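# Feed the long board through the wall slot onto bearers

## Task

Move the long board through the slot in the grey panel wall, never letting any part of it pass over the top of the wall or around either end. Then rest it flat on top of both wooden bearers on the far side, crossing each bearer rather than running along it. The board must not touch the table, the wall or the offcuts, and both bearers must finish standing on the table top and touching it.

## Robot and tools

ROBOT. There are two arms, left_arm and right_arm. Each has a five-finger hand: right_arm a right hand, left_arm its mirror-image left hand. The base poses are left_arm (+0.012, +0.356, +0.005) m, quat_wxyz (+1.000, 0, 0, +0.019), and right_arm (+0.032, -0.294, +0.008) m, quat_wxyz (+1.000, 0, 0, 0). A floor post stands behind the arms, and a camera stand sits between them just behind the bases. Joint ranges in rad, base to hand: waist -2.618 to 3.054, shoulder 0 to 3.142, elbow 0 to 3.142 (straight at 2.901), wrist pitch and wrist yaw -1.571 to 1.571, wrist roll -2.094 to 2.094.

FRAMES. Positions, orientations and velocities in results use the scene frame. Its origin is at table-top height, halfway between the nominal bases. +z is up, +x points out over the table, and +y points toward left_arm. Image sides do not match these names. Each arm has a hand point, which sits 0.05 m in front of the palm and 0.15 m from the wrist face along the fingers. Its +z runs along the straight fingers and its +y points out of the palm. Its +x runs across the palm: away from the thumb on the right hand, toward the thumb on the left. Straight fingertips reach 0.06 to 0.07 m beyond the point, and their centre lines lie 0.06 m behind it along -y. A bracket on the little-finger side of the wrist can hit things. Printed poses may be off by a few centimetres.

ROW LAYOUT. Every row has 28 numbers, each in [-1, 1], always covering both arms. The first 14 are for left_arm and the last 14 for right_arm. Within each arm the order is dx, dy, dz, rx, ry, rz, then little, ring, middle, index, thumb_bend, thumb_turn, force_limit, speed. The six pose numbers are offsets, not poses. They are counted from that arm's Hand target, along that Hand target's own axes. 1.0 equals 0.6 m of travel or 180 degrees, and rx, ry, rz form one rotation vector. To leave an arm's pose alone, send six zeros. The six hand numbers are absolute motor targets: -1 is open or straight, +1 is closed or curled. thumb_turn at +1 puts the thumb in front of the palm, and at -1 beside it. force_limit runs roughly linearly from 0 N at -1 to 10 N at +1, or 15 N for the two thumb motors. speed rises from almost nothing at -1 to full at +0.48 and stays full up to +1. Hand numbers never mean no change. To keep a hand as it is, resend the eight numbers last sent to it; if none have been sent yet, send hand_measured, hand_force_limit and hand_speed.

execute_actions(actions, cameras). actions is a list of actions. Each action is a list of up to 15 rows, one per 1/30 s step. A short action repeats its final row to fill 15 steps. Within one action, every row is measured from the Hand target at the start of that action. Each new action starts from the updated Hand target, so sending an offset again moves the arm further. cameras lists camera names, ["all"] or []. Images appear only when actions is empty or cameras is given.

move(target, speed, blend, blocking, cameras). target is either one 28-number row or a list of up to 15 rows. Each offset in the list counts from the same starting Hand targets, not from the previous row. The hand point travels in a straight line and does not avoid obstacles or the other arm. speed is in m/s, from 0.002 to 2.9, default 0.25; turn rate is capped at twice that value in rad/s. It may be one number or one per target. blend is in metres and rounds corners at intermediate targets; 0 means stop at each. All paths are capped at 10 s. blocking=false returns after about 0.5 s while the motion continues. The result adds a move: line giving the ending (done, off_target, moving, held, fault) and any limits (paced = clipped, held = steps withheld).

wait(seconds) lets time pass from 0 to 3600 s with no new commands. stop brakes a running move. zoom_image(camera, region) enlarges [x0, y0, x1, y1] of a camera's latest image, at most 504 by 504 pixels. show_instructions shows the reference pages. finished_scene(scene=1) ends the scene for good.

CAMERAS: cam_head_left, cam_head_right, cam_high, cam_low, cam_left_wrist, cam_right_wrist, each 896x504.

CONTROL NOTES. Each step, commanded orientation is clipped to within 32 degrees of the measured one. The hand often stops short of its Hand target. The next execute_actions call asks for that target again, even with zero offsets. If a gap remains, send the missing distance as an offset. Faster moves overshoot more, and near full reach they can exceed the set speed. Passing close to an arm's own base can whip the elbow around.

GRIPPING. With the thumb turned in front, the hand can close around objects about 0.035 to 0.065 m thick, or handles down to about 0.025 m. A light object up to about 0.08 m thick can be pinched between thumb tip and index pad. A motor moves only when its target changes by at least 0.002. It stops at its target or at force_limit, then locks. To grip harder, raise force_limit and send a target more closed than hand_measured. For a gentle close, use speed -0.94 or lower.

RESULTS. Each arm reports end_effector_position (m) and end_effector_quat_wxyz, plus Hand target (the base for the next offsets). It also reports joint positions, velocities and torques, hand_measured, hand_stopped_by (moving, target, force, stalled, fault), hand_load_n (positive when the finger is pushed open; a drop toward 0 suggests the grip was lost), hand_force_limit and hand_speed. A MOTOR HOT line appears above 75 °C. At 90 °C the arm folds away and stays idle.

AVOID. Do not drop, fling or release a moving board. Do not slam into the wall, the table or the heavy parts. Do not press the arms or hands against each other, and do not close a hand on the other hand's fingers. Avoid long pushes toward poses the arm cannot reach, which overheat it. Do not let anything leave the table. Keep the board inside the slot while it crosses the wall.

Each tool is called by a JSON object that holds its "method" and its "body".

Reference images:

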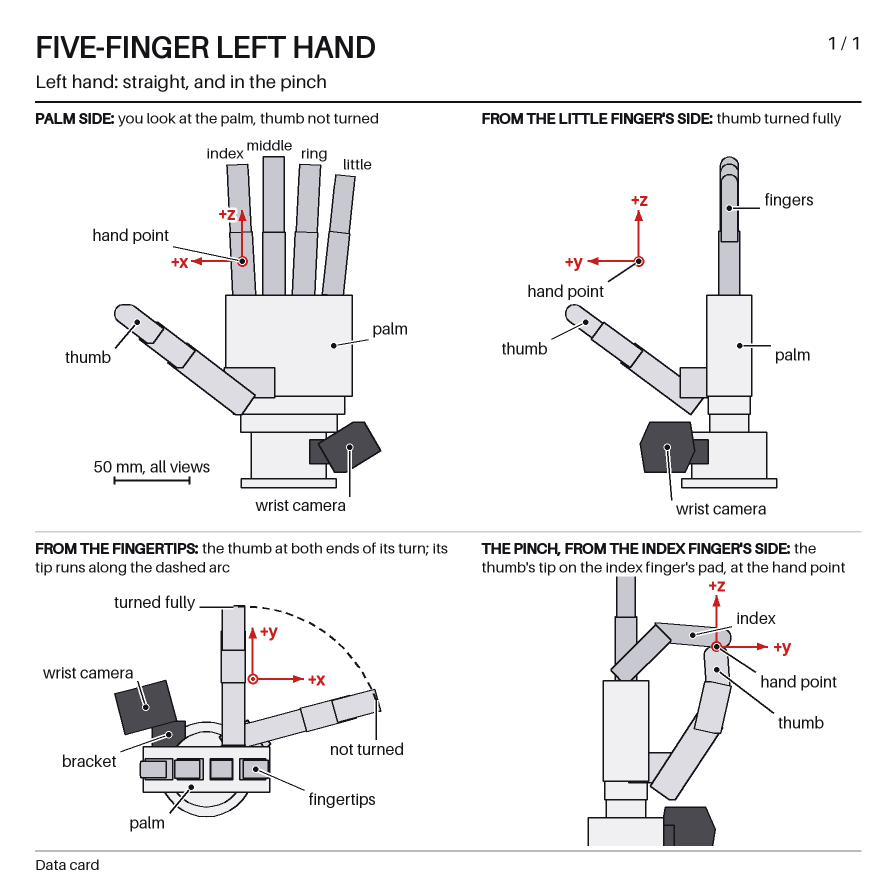

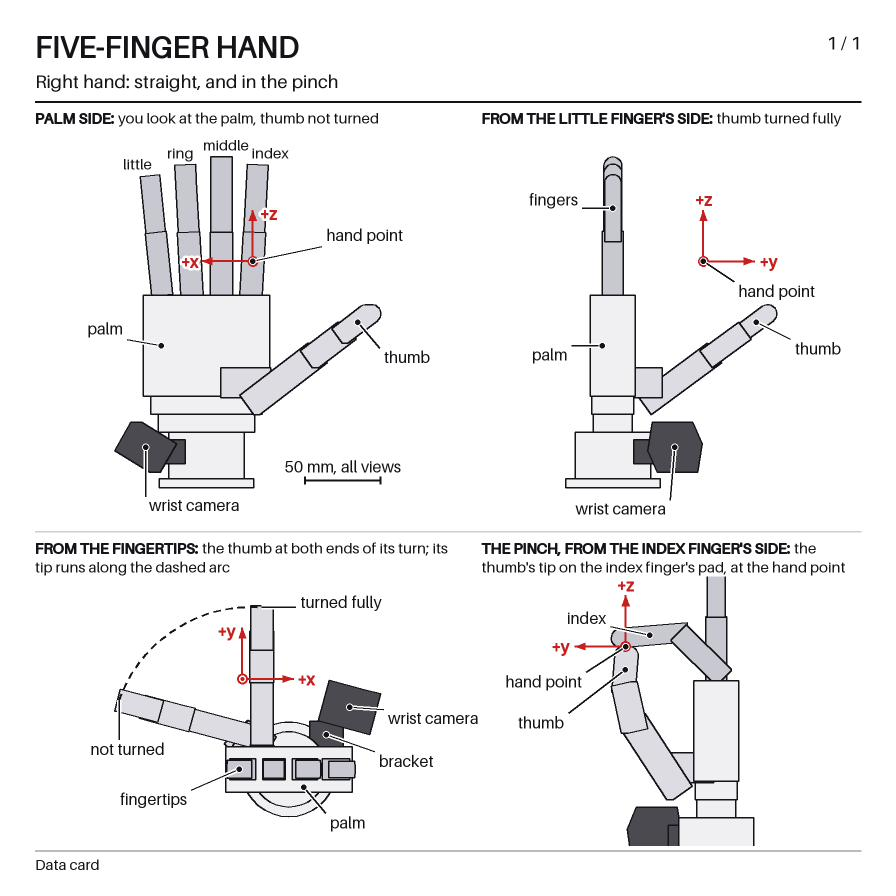

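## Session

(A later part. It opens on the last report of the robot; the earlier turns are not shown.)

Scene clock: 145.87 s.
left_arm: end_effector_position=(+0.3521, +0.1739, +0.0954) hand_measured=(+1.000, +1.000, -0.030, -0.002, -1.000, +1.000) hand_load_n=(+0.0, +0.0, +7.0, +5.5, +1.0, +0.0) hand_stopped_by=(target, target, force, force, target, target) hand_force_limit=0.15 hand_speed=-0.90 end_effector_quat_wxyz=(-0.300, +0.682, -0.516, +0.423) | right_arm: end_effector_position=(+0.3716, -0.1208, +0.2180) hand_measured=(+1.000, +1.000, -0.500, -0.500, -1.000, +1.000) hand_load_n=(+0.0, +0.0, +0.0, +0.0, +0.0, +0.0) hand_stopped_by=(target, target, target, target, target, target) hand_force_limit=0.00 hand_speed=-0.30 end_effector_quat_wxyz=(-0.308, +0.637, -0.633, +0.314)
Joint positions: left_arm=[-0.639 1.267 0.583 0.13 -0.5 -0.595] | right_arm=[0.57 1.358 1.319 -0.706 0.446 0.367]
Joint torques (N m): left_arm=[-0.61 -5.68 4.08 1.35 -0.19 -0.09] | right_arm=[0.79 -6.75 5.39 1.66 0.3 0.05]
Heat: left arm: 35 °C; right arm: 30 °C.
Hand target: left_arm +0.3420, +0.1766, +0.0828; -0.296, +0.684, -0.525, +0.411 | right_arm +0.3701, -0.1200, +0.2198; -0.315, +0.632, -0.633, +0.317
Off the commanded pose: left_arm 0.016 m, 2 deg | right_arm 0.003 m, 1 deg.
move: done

{"method": "move", "body": {"target": [0.017, -0.0583, -0.0108, 0.0002, -0.0045, 0.042, 1, 1, 0.35, 0.35, -1, 1, 0.15, -0.9, 0, 0, 0, 0, 0, 0, 1, 1, -0.5, -0.5, -1, 1, 0, -0.3], "speed": 0.04, "cameras": ["cam_left_wrist", "cam_high", "cam_head_right", "cam_low"]}}

{"method": "zoom_image", "body": {"camera": "cam_low", "region": [320, 150, 480, 320]}}

{"method": "zoom_image", "body": {"camera": "cam_head_right", "region": [340, 230, 520, 330]}}

Scene clock: 148.33 s.
left_arm: end_effector_position=(+0.3532, +0.1787, +0.1124) hand_measured=(+1.000, +1.000, -0.030, -0.002, -1.000, +1.000) hand_load_n=(+0.0, +0.0, +5.5, +6.0, +1.0, +1.5) hand_stopped_by=(target, target, force, force, target, target) hand_force_limit=0.15 hand_speed=-0.90 end_effector_quat_wxyz=(-0.324, +0.654, -0.564, +0.386) | right_arm: end_effector_position=(+0.3716, -0.1208, +0.2180) hand_measured=(+1.000, +1.000, -0.500, -0.500, -1.000, +1.000) hand_load_n=(+0.0, +0.0, +0.0, +0.0, +0.0, +0.0) hand_stopped_by=(target, target, target, target, target, target) hand_force_limit=0.00 hand_speed=-0.30 end_effector_quat_wxyz=(-0.308, +0.637, -0.633, +0.314)
Joint positions: left_arm=[-0.639 1.263 0.709 -0.042 -0.504 -0.479] | right_arm=[0.57 1.358 1.319 -0.706 0.446 0.367]
Joint torques (N m): left_arm=[-0.55 -5.05 8.42 1.23 -0.28 0.05] | right_arm=[0.79 -6.75 5.41 1.65 0.3 0.05]
Heat: left arm: 34 °C; right arm: 30 °C.
Hand target: left_arm +0.3541, +0.1765, +0.1178; -0.326, +0.651, -0.566, +0.386 | right_arm +0.3701, -0.1200, +0.2198; -0.315, +0.632, -0.633, +0.317
Off the commanded pose: left_arm 0.006 m, 1 deg | right_arm 0.003 m, 1 deg.
move: done
Images, in order (width x height): cam_head_right 896x504, cam_high 896x504, cam_low 896x504, cam_left_wrist 896x504.

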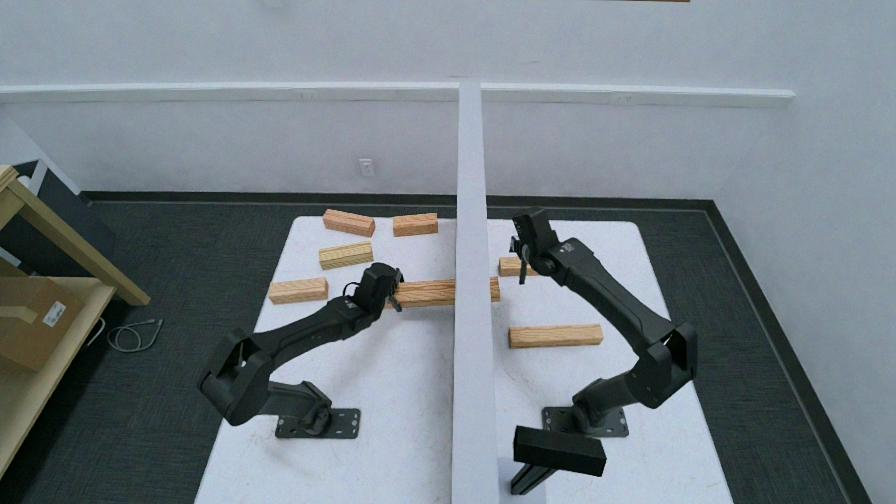

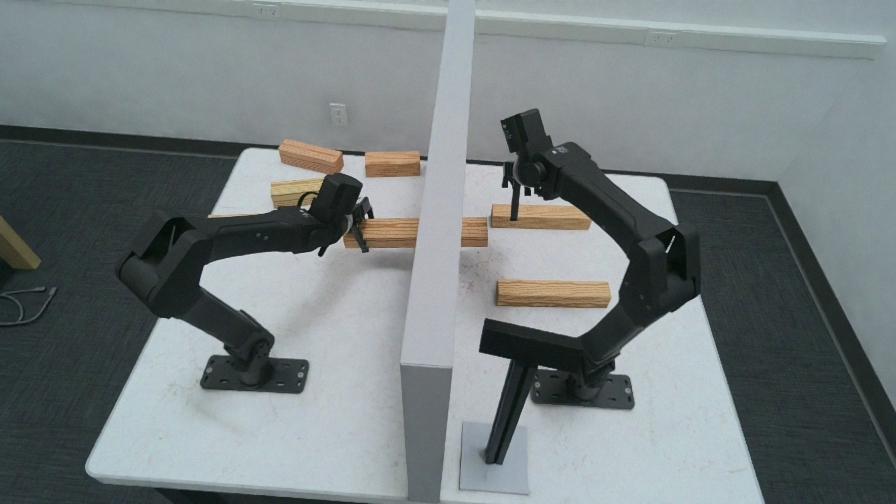

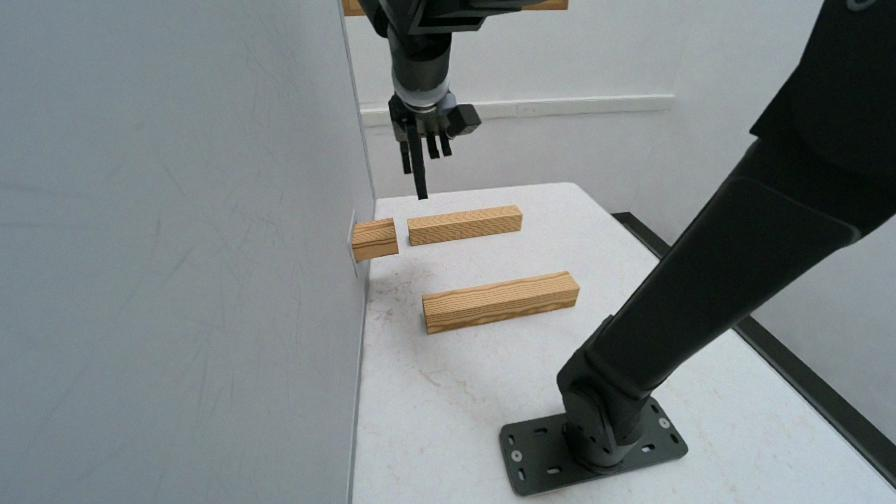

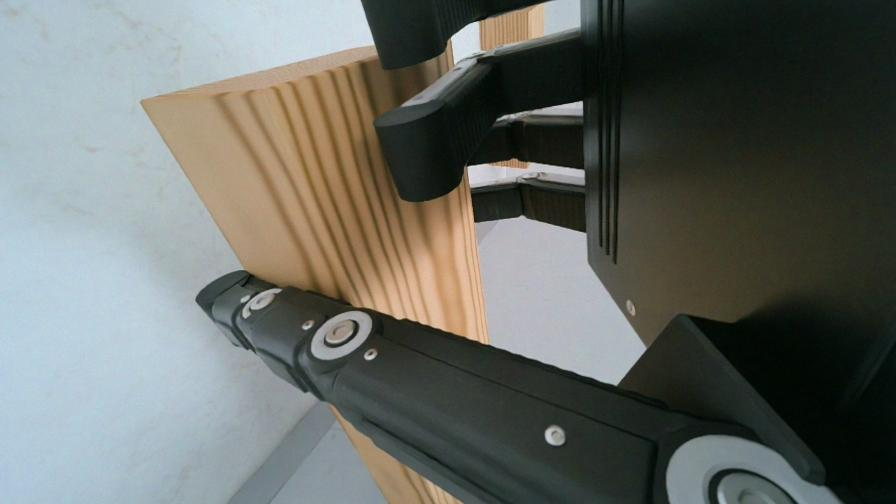

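Scaled by 2.965 from the camera's image (finer frame: 1280x720).

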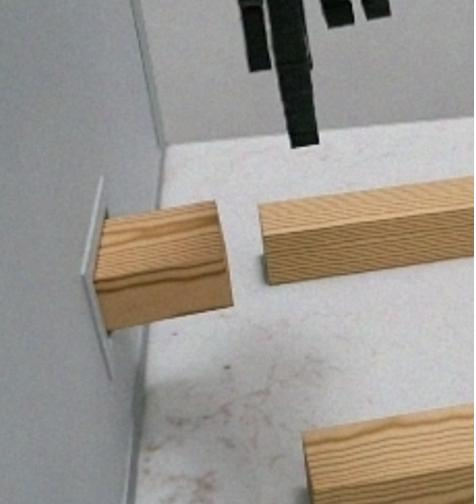

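Scaled by 2.800 from the camera's image (finer frame: 1280x720).

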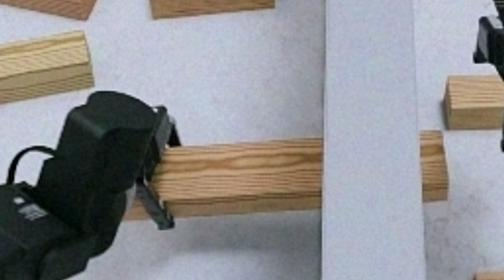

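{"method": "move", "body": {"target": [0.007, -0.0455, -0.0202, 0.002, -0.0168, 0.0414, 1, 1, 0.35, 0.35, -1, 1, 0.15, -0.9, 0, 0, 0, 0, 0, 0, 1, 1, -0.5, -0.5, -1, 1, 0, -0.3], "speed": 0.04, "cameras": ["cam_left_wrist", "cam_high", "cam_head_right", "cam_low"]}}

{"method": "zoom_image", "body": {"camera": "cam_low", "region": [320, 150, 480, 320]}}

{"method": "zoom_image", "body": {"camera": "cam_head_right", "region": [340, 230, 520, 330]}}

Scene clock: 151.23 s.
left_arm: end_effector_position=(+0.3525, +0.1798, +0.1408) hand_measured=(+1.000, +1.000, -0.030, -0.002, -1.000, +1.000) hand_load_n=(+0.0, +0.0, +5.5, +6.5, +1.0, +2.0) hand_stopped_by=(target, target, force, force, target, target) hand_force_limit=0.15 hand_speed=-0.90 end_effector_quat_wxyz=(-0.362, +0.624, -0.600, +0.346) | right_arm: end_effector_position=(+0.3716, -0.1208, +0.2180) hand_measured=(+1.000, +1.000, -0.500, -0.500, -1.000, +1.000) hand_load_n=(+0.0, +0.0, +0.0, -0.5, +0.0, +0.0) hand_stopped_by=(target, target, target, target, target, target) hand_force_limit=0.00 hand_speed=-0.30 end_effector_quat_wxyz=(-0.308, +0.637, -0.633, +0.314)
Joint positions: left_arm=[-0.688 1.278 0.872 -0.236 -0.586 -0.39] | right_arm=[0.57 1.358 1.319 -0.706 0.446 0.367]
Joint torques (N m): left_arm=[-0.59 -4.22 8.96 1.32 -0.47 0.03] | right_arm=[0.79 -6.74 5.39 1.66 0.3 0.05]
Heat: left arm: 34 °C; right arm: 30 °C.
Hand target: left_arm +0.3571, +0.1765, +0.1478; -0.368, +0.622, -0.597, +0.349 | right_arm +0.3701, -0.1200, +0.2198; -0.315, +0.632, -0.633, +0.317
Off the commanded pose: left_arm 0.009 m, 1 deg | right_arm 0.003 m, 1 deg.
move: done
Images, in order (width x height): cam_head_right 896x504, cam_high 896x504, cam_low 896x504, cam_left_wrist 896x504.

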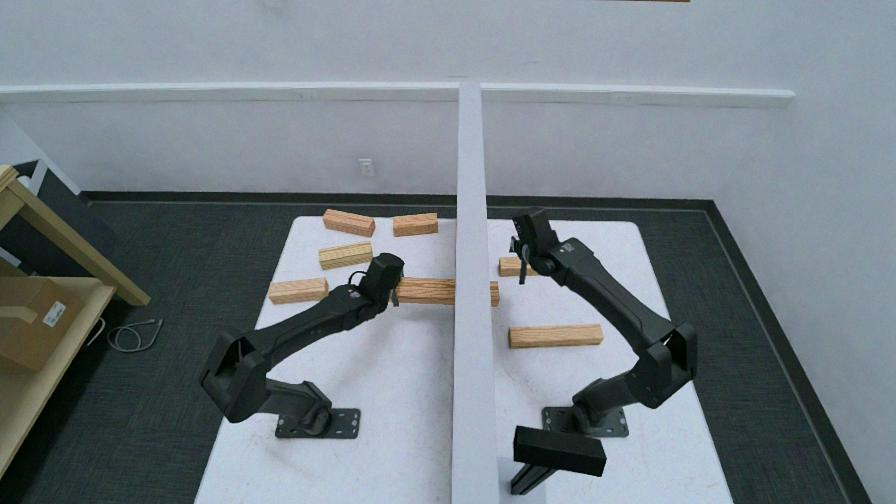

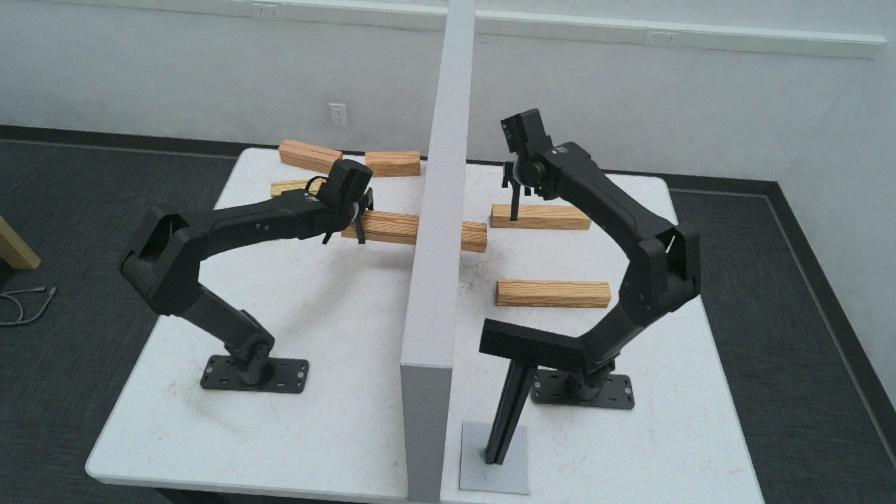

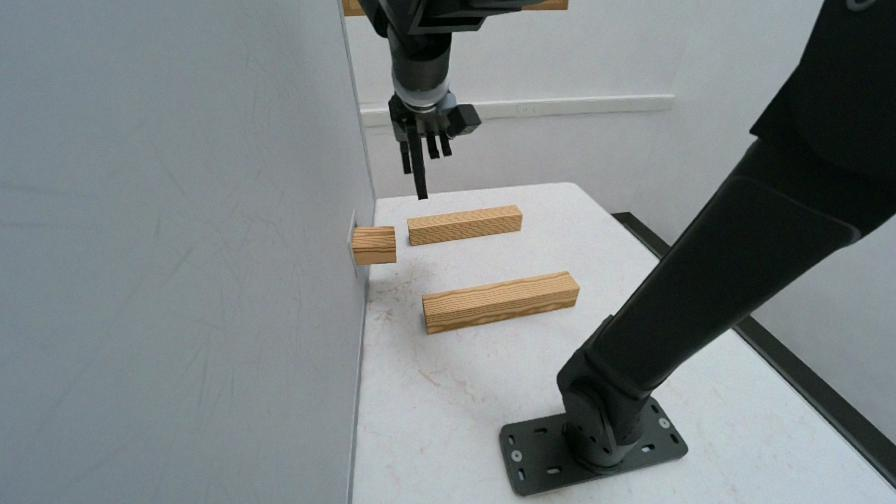

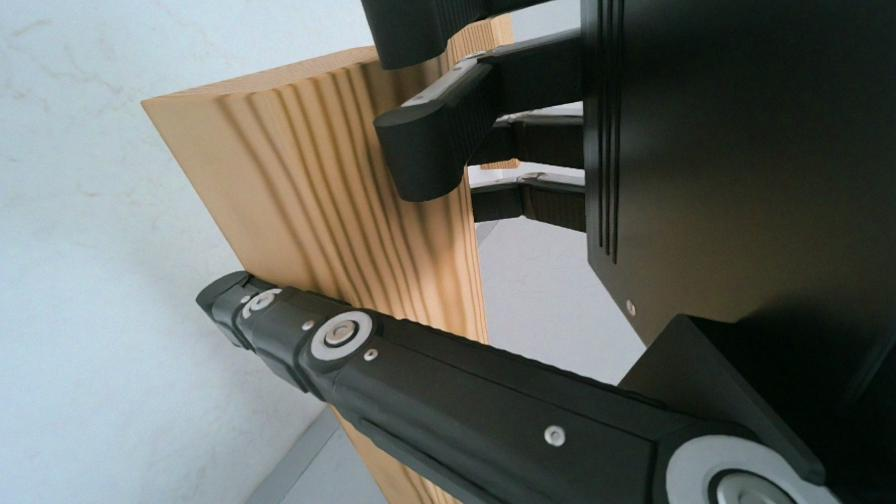

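Scaled by 2.965 from the camera's image (finer frame: 1280x720).

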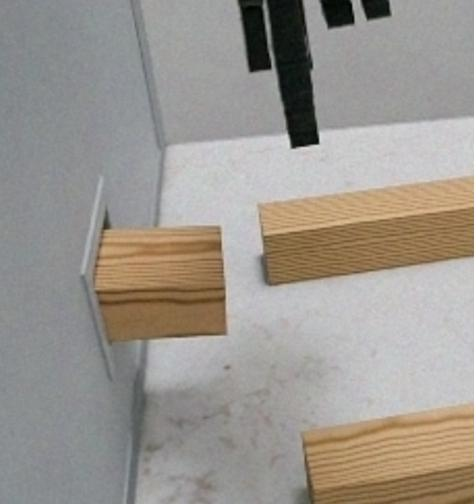

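Scaled by 2.800 from the camera's image (finer frame: 1280x720).

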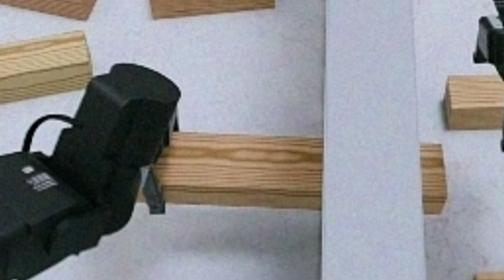

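{"method": "move", "body": {"target": [0.0666, 0.0012, -0.0027, 0, 0, 0, 1, 1, 0.35, 0.35, -1, 1, 0.15, -0.9, 0, 0, 0, 0, 0, 0, 1, 1, -0.5, -0.5, -1, 1, 0, -0.3], "speed": 0.05, "cameras": ["cam_left_wrist", "cam_high", "cam_low", "cam_head_left"]}}

{"method": "zoom_image", "body": {"camera": "cam_low", "region": [320, 150, 480, 320]}}

Scene clock: 153.20 s.
left_arm: end_effector_position=(+0.3535, +0.1450, +0.1419) hand_measured=(+1.000, +1.000, -0.030, -0.002, -1.000, +1.000) hand_load_n=(+0.0, +0.0, +5.5, +6.0, +1.0, +1.0) hand_stopped_by=(target, target, force, force, target, target) hand_force_limit=0.15 hand_speed=-0.90 end_effector_quat_wxyz=(-0.370, +0.621, -0.602, +0.340) | right_arm: end_effector_position=(+0.3716, -0.1208, +0.2180) hand_measured=(+1.000, +1.000, -0.500, -0.500, -1.000, +1.000) hand_load_n=(+0.0, +0.0, -0.5, +0.0, +0.0, +0.0) hand_stopped_by=(target, target, target, target, target, target) hand_force_limit=0.00 hand_speed=-0.30 end_effector_quat_wxyz=(-0.308, +0.637, -0.633, +0.314)
Joint positions: left_arm=[-0.797 1.388 0.97 -0.277 -0.686 -0.459] | right_arm=[0.57 1.358 1.319 -0.706 0.446 0.367]
Joint torques (N m): left_arm=[-0.79 -4.98 8.84 1.25 -0.41 -0.17] | right_arm=[0.77 -6.74 5.41 1.66 0.3 0.05]
Heat: left arm: 34 °C; right arm: 30 °C.
Hand target: left_arm +0.3571, +0.1365, +0.1478; -0.368, +0.622, -0.597, +0.349 | right_arm +0.3701, -0.1200, +0.2198; -0.315, +0.632, -0.633, +0.317
Off the commanded pose: left_arm 0.011 m, 1 deg | right_arm 0.003 m, 1 deg.
move: off_target (left_arm)
Images, in order (width x height): cam_head_left 896x504, cam_high 896x504, cam_low 896x504, cam_left_wrist 896x504.

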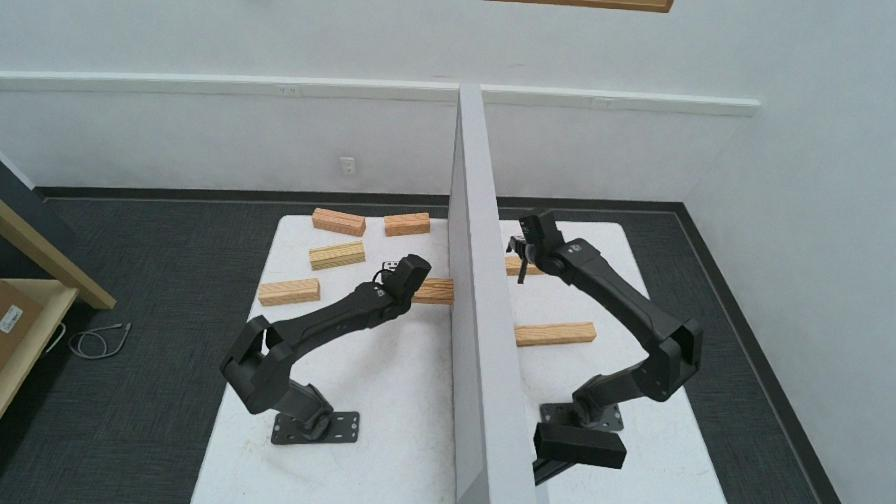

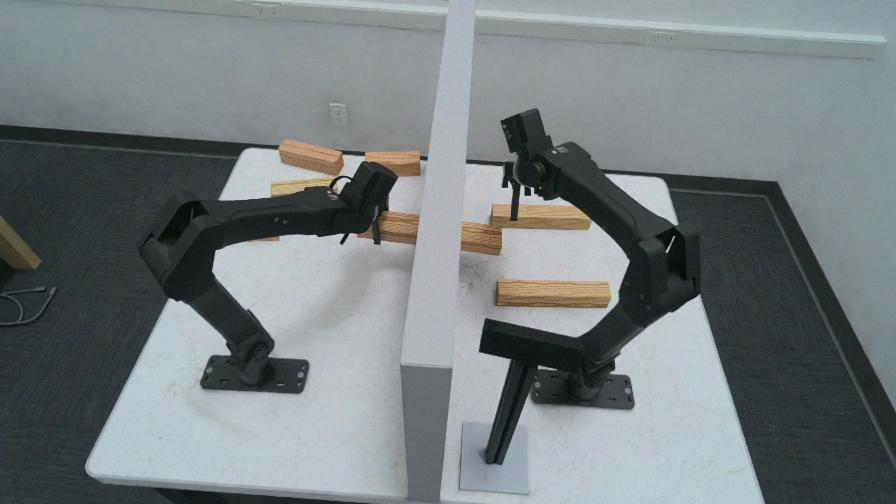

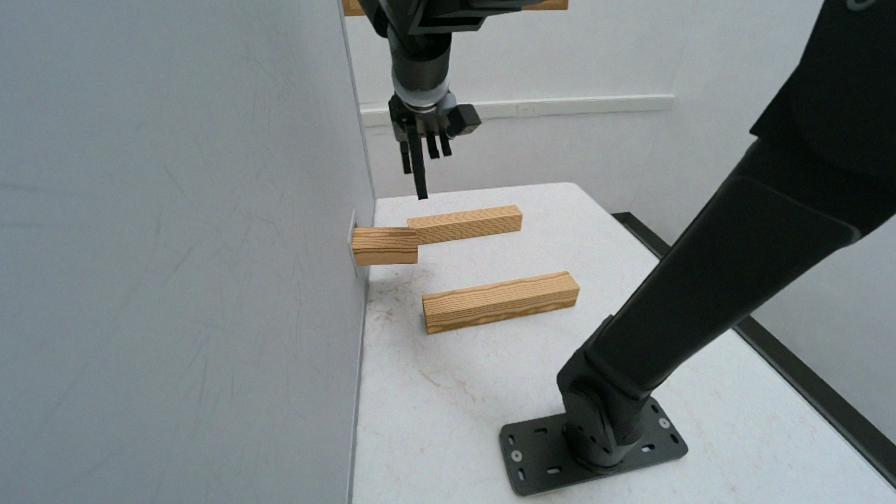

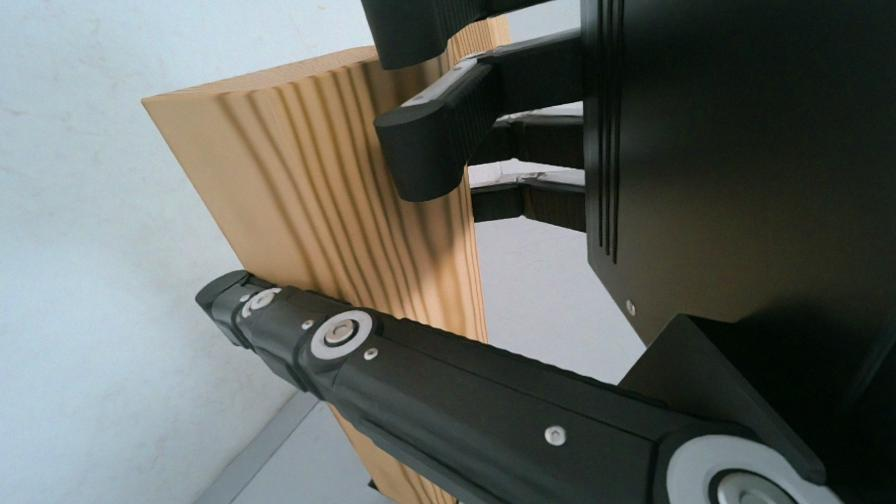

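Scaled by 2.965 from the camera's image (finer frame: 1280x720).

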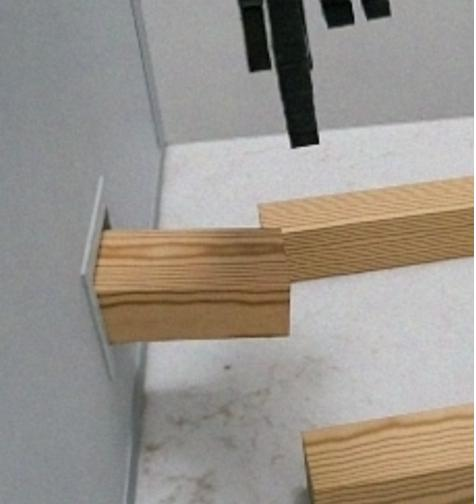

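{"method": "move", "body": {"target": [0.0583, 0.0012, -0.0027, 0, 0, 0, 1, 1, 0.35, 0.35, -1, 1, 0.15, -0.9, 0, 0, 0, 0, 0, 0, 1, 1, -0.5, -0.5, -1, 1, 0, -0.3], "speed": 0.05, "cameras": ["cam_left_wrist", "cam_high", "cam_low", "cam_head_left"]}}

{"method": "zoom_image", "body": {"camera": "cam_low", "region": [320, 150, 480, 320]}}

{"method": "zoom_image", "body": {"camera": "cam_head_left", "region": [360, 220, 500, 340]}}

Scene clock: 154.87 s.
left_arm: end_effector_position=(+0.3545, +0.1114, +0.1440) hand_measured=(+1.000, +1.000, -0.030, -0.002, -1.000, +1.000) hand_load_n=(+0.0, +0.0, +5.0, +6.0, +1.0, +0.0) hand_stopped_by=(target, target, force, force, target, target) hand_force_limit=0.15 hand_speed=-0.90 end_effector_quat_wxyz=(-0.372, +0.620, -0.600, +0.341) | right_arm: end_effector_position=(+0.3716, -0.1208, +0.2180) hand_measured=(+1.000, +1.000, -0.500, -0.500, -1.000, +1.000) hand_load_n=(+0.0, +0.0, +0.0, +0.0, +0.0, +0.0) hand_stopped_by=(target, target, target, target, target, target) hand_force_limit=0.00 hand_speed=-0.30 end_effector_quat_wxyz=(-0.308, +0.637, -0.633, +0.314)
Joint positions: left_arm=[-0.879 1.489 1.073 -0.321 -0.752 -0.528] | right_arm=[0.57 1.358 1.319 -0.706 0.446 0.367]
Joint torques (N m): left_arm=[-0.83 -5.85 8.75 1.19 -0.39 -0.17] | right_arm=[0.79 -6.75 5.41 1.66 0.31 0.06]
Heat: left arm: 34 °C; right arm: 30 °C.
Hand target: left_arm +0.3568, +0.1015, +0.1477; -0.368, +0.622, -0.597, +0.348 | right_arm +0.3701, -0.1200, +0.2198; -0.315, +0.632, -0.633, +0.317
Off the commanded pose: left_arm 0.011 m, 1 deg | right_arm 0.003 m, 1 deg.
move: off_target (left_arm)
Images, in order (width x height): cam_head_left 896x504, cam_high 896x504, cam_low 896x504, cam_left_wrist 896x504.

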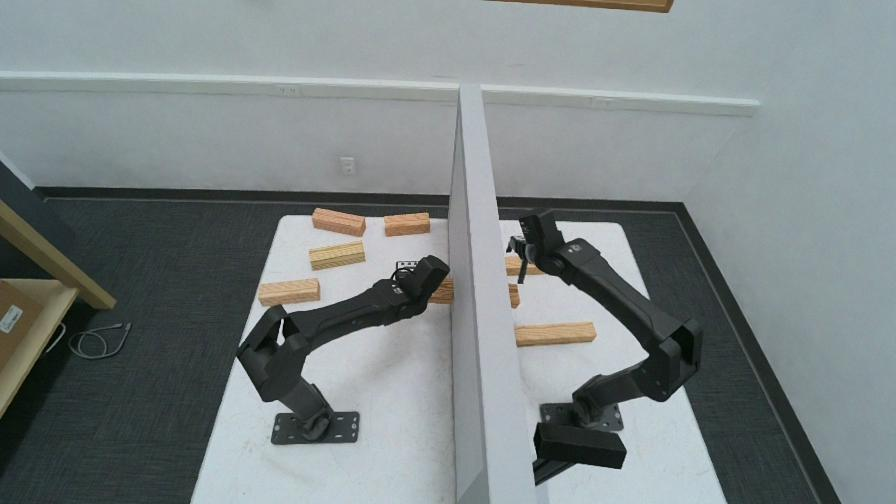

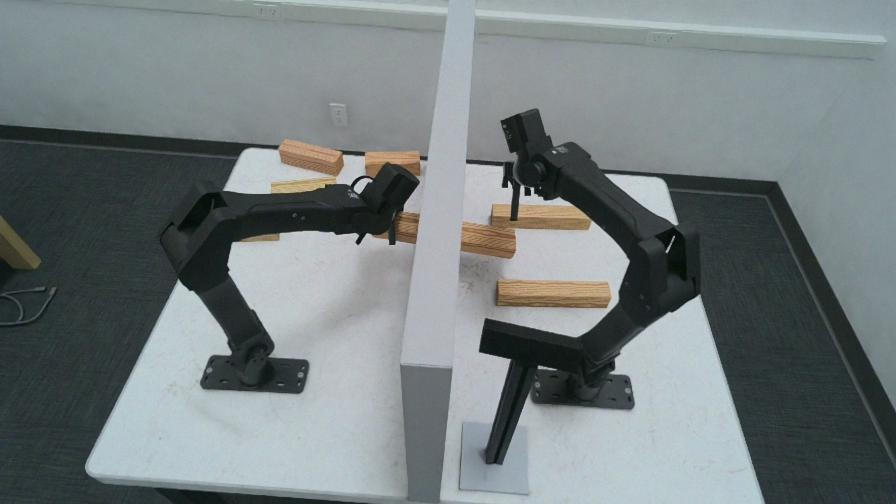

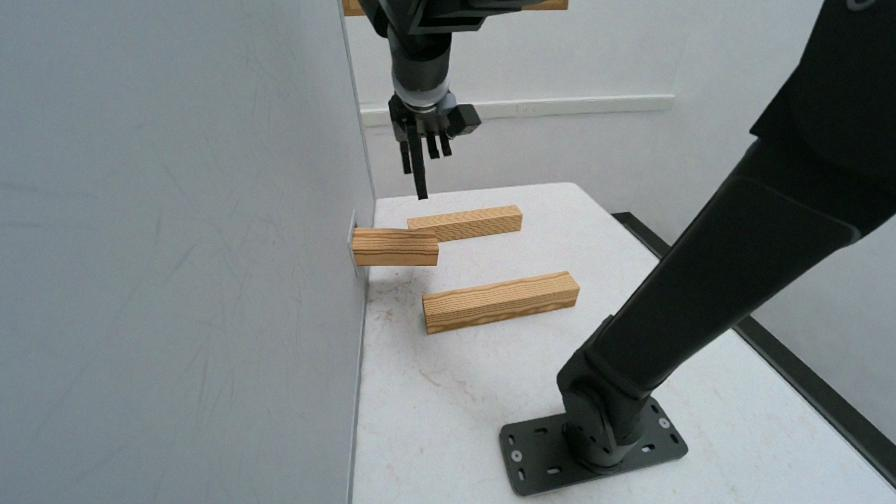

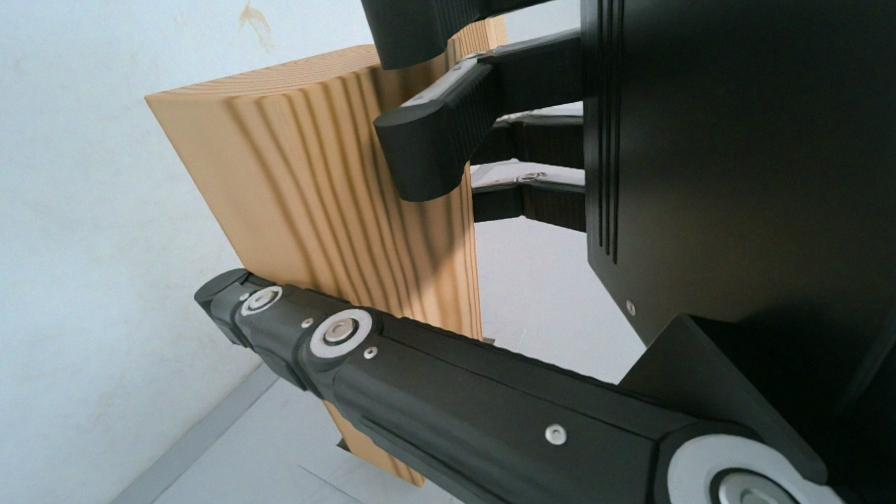

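Scaled by 2.965 from the camera's image (finer frame: 1280x720).

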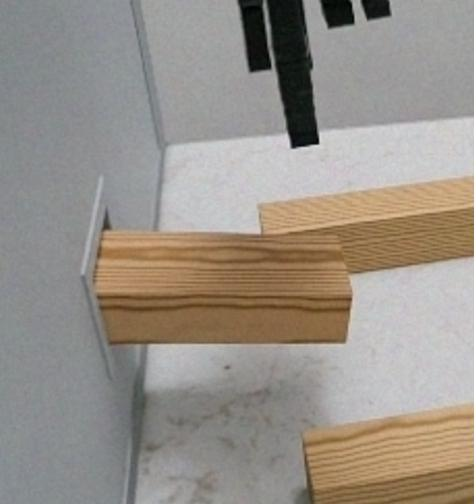

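Scaled by 3.600 from the camera's image (finer frame: 1280x720).

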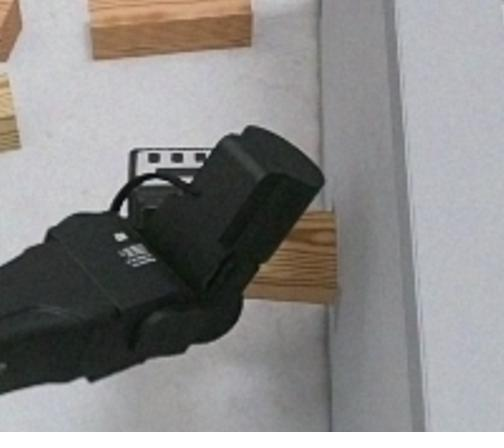

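{"method": "move", "body": {"target": [0.0375, 0.0007, -0.0015, 0, 0, 0, 1, 1, 0.35, 0.35, -1, 1, 0.15, -0.9, 0, 0, 0, 0, 0, 0, 1, 1, -0.5, -0.5, -1, 1, 0, -0.3], "speed": 0.05, "cameras": ["cam_left_wrist", "cam_high", "cam_low", "cam_head_left"]}}

{"method": "zoom_image", "body": {"camera": "cam_low", "region": [320, 150, 480, 320]}}

{"method": "zoom_image", "body": {"camera": "cam_head_left", "region": [360, 220, 500, 340]}}

Scene clock: 156.20 s.
left_arm: end_effector_position=(+0.3553, +0.0980, +0.1423) hand_measured=(+1.000, +1.000, -0.030, -0.002, -1.000, +1.000) hand_load_n=(+0.0, +0.0, +6.5, +4.5, +1.0, -1.0) hand_stopped_by=(target, target, force, force, target, target) hand_force_limit=0.15 hand_speed=-0.90 end_effector_quat_wxyz=(-0.382, +0.621, -0.599, +0.330) | right_arm: end_effector_position=(+0.3716, -0.1208, +0.2180) hand_measured=(+1.000, +1.000, -0.500, -0.500, -1.000, +1.000) hand_load_n=(+0.0, +0.0, +0.0, -0.5, +0.0, +0.0) hand_stopped_by=(target, target, target, target, target, target) hand_force_limit=0.00 hand_speed=-0.30 end_effector_quat_wxyz=(-0.308, +0.637, -0.633, +0.314)
Joint positions: left_arm=[-0.918 1.557 1.143 -0.372 -0.804 -0.569] | right_arm=[0.57 1.358 1.319 -0.706 0.446 0.367]
Joint torques (N m): left_arm=[-1.29 -6.39 9.05 1.3 -0.25 -0.2] | right_arm=[0.77 -6.75 5.39 1.66 0.3 0.05]
Heat: left arm: 34 °C; right arm: 30 °C.
Hand target: left_arm +0.3568, +0.0790, +0.1475; -0.368, +0.622, -0.597, +0.348 | right_arm +0.3701, -0.1200, +0.2198; -0.315, +0.632, -0.633, +0.317
Off the commanded pose: left_arm 0.020 m, 3 deg | right_arm 0.003 m, 1 deg.
move: off_target (left_arm)
Images, in order (width x height): cam_head_left 896x504, cam_high 896x504, cam_low 896x504, cam_left_wrist 896x504.

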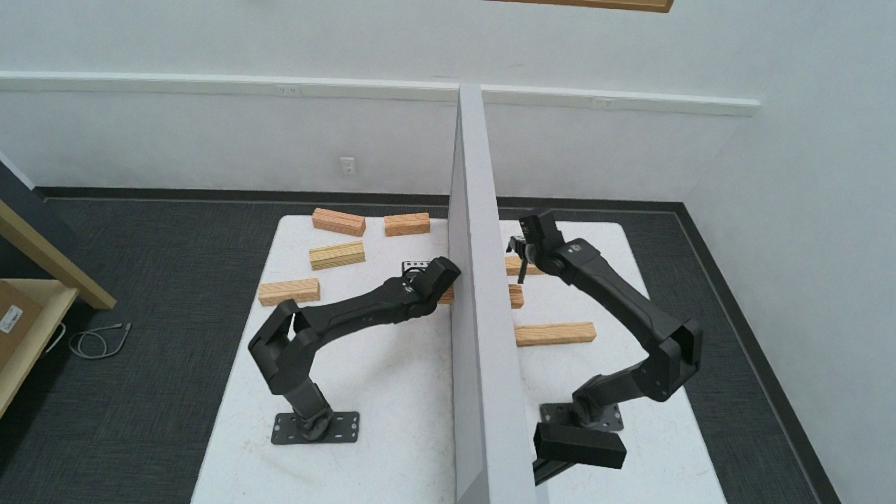

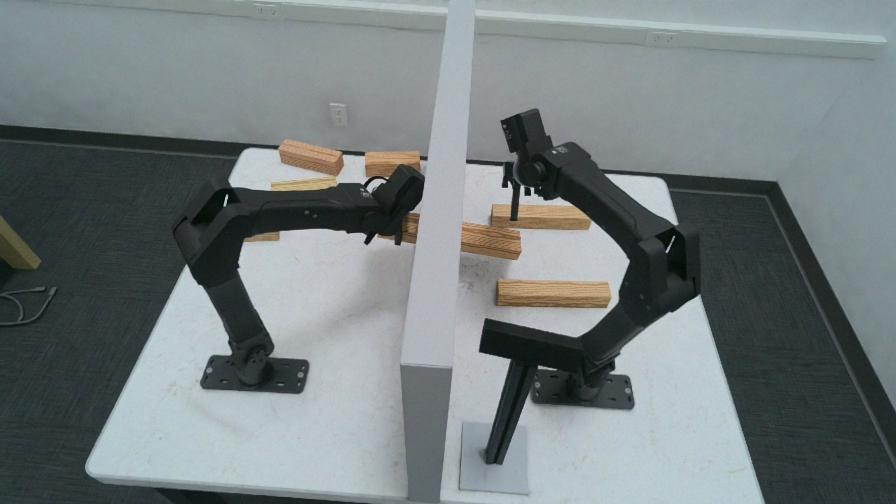

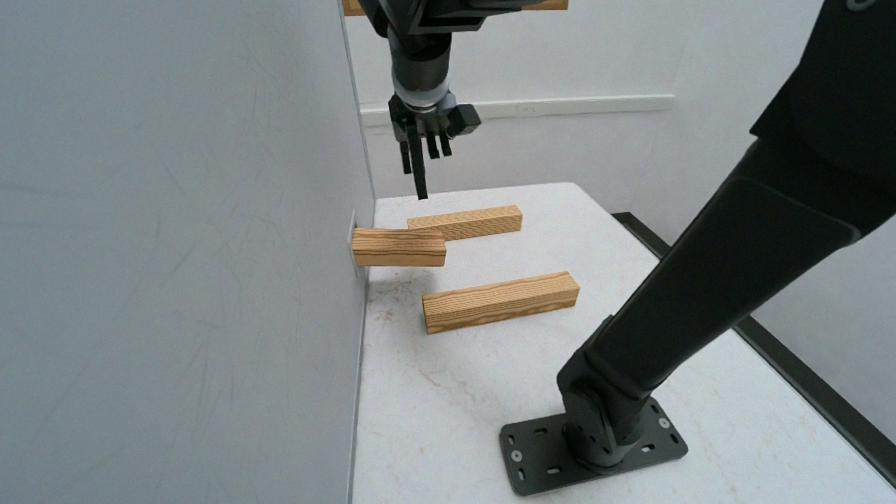

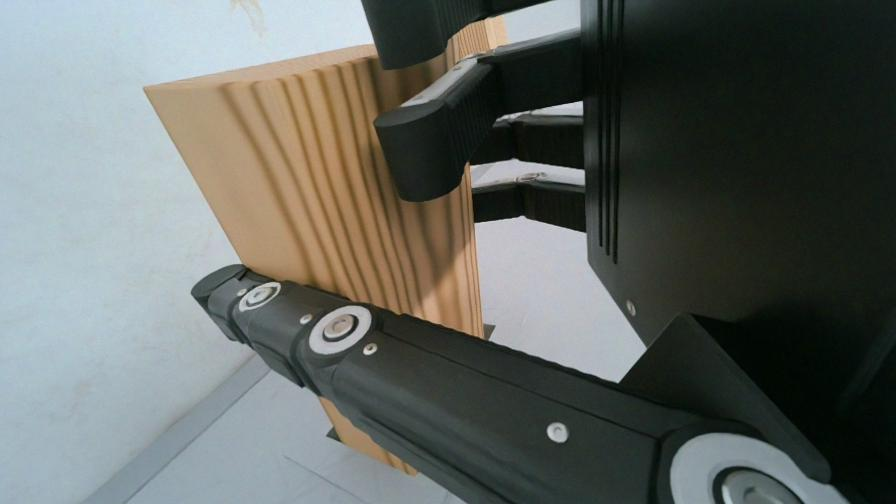

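Scaled by 2.965 from the camera's image (finer frame: 1280x720).

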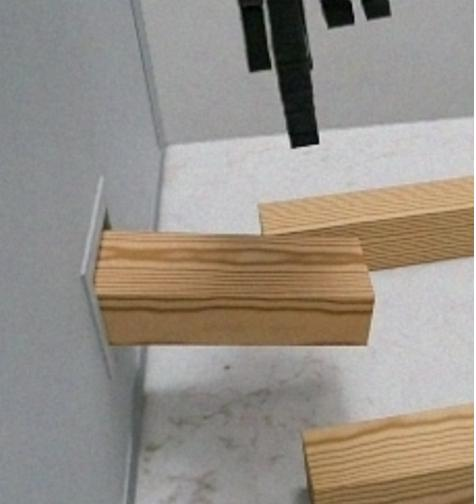

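Scaled by 3.600 from the camera's image (finer frame: 1280x720).

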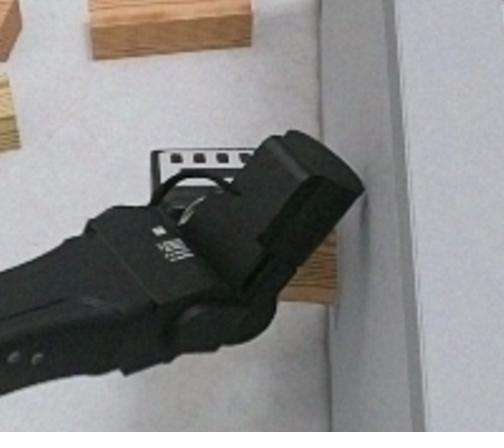

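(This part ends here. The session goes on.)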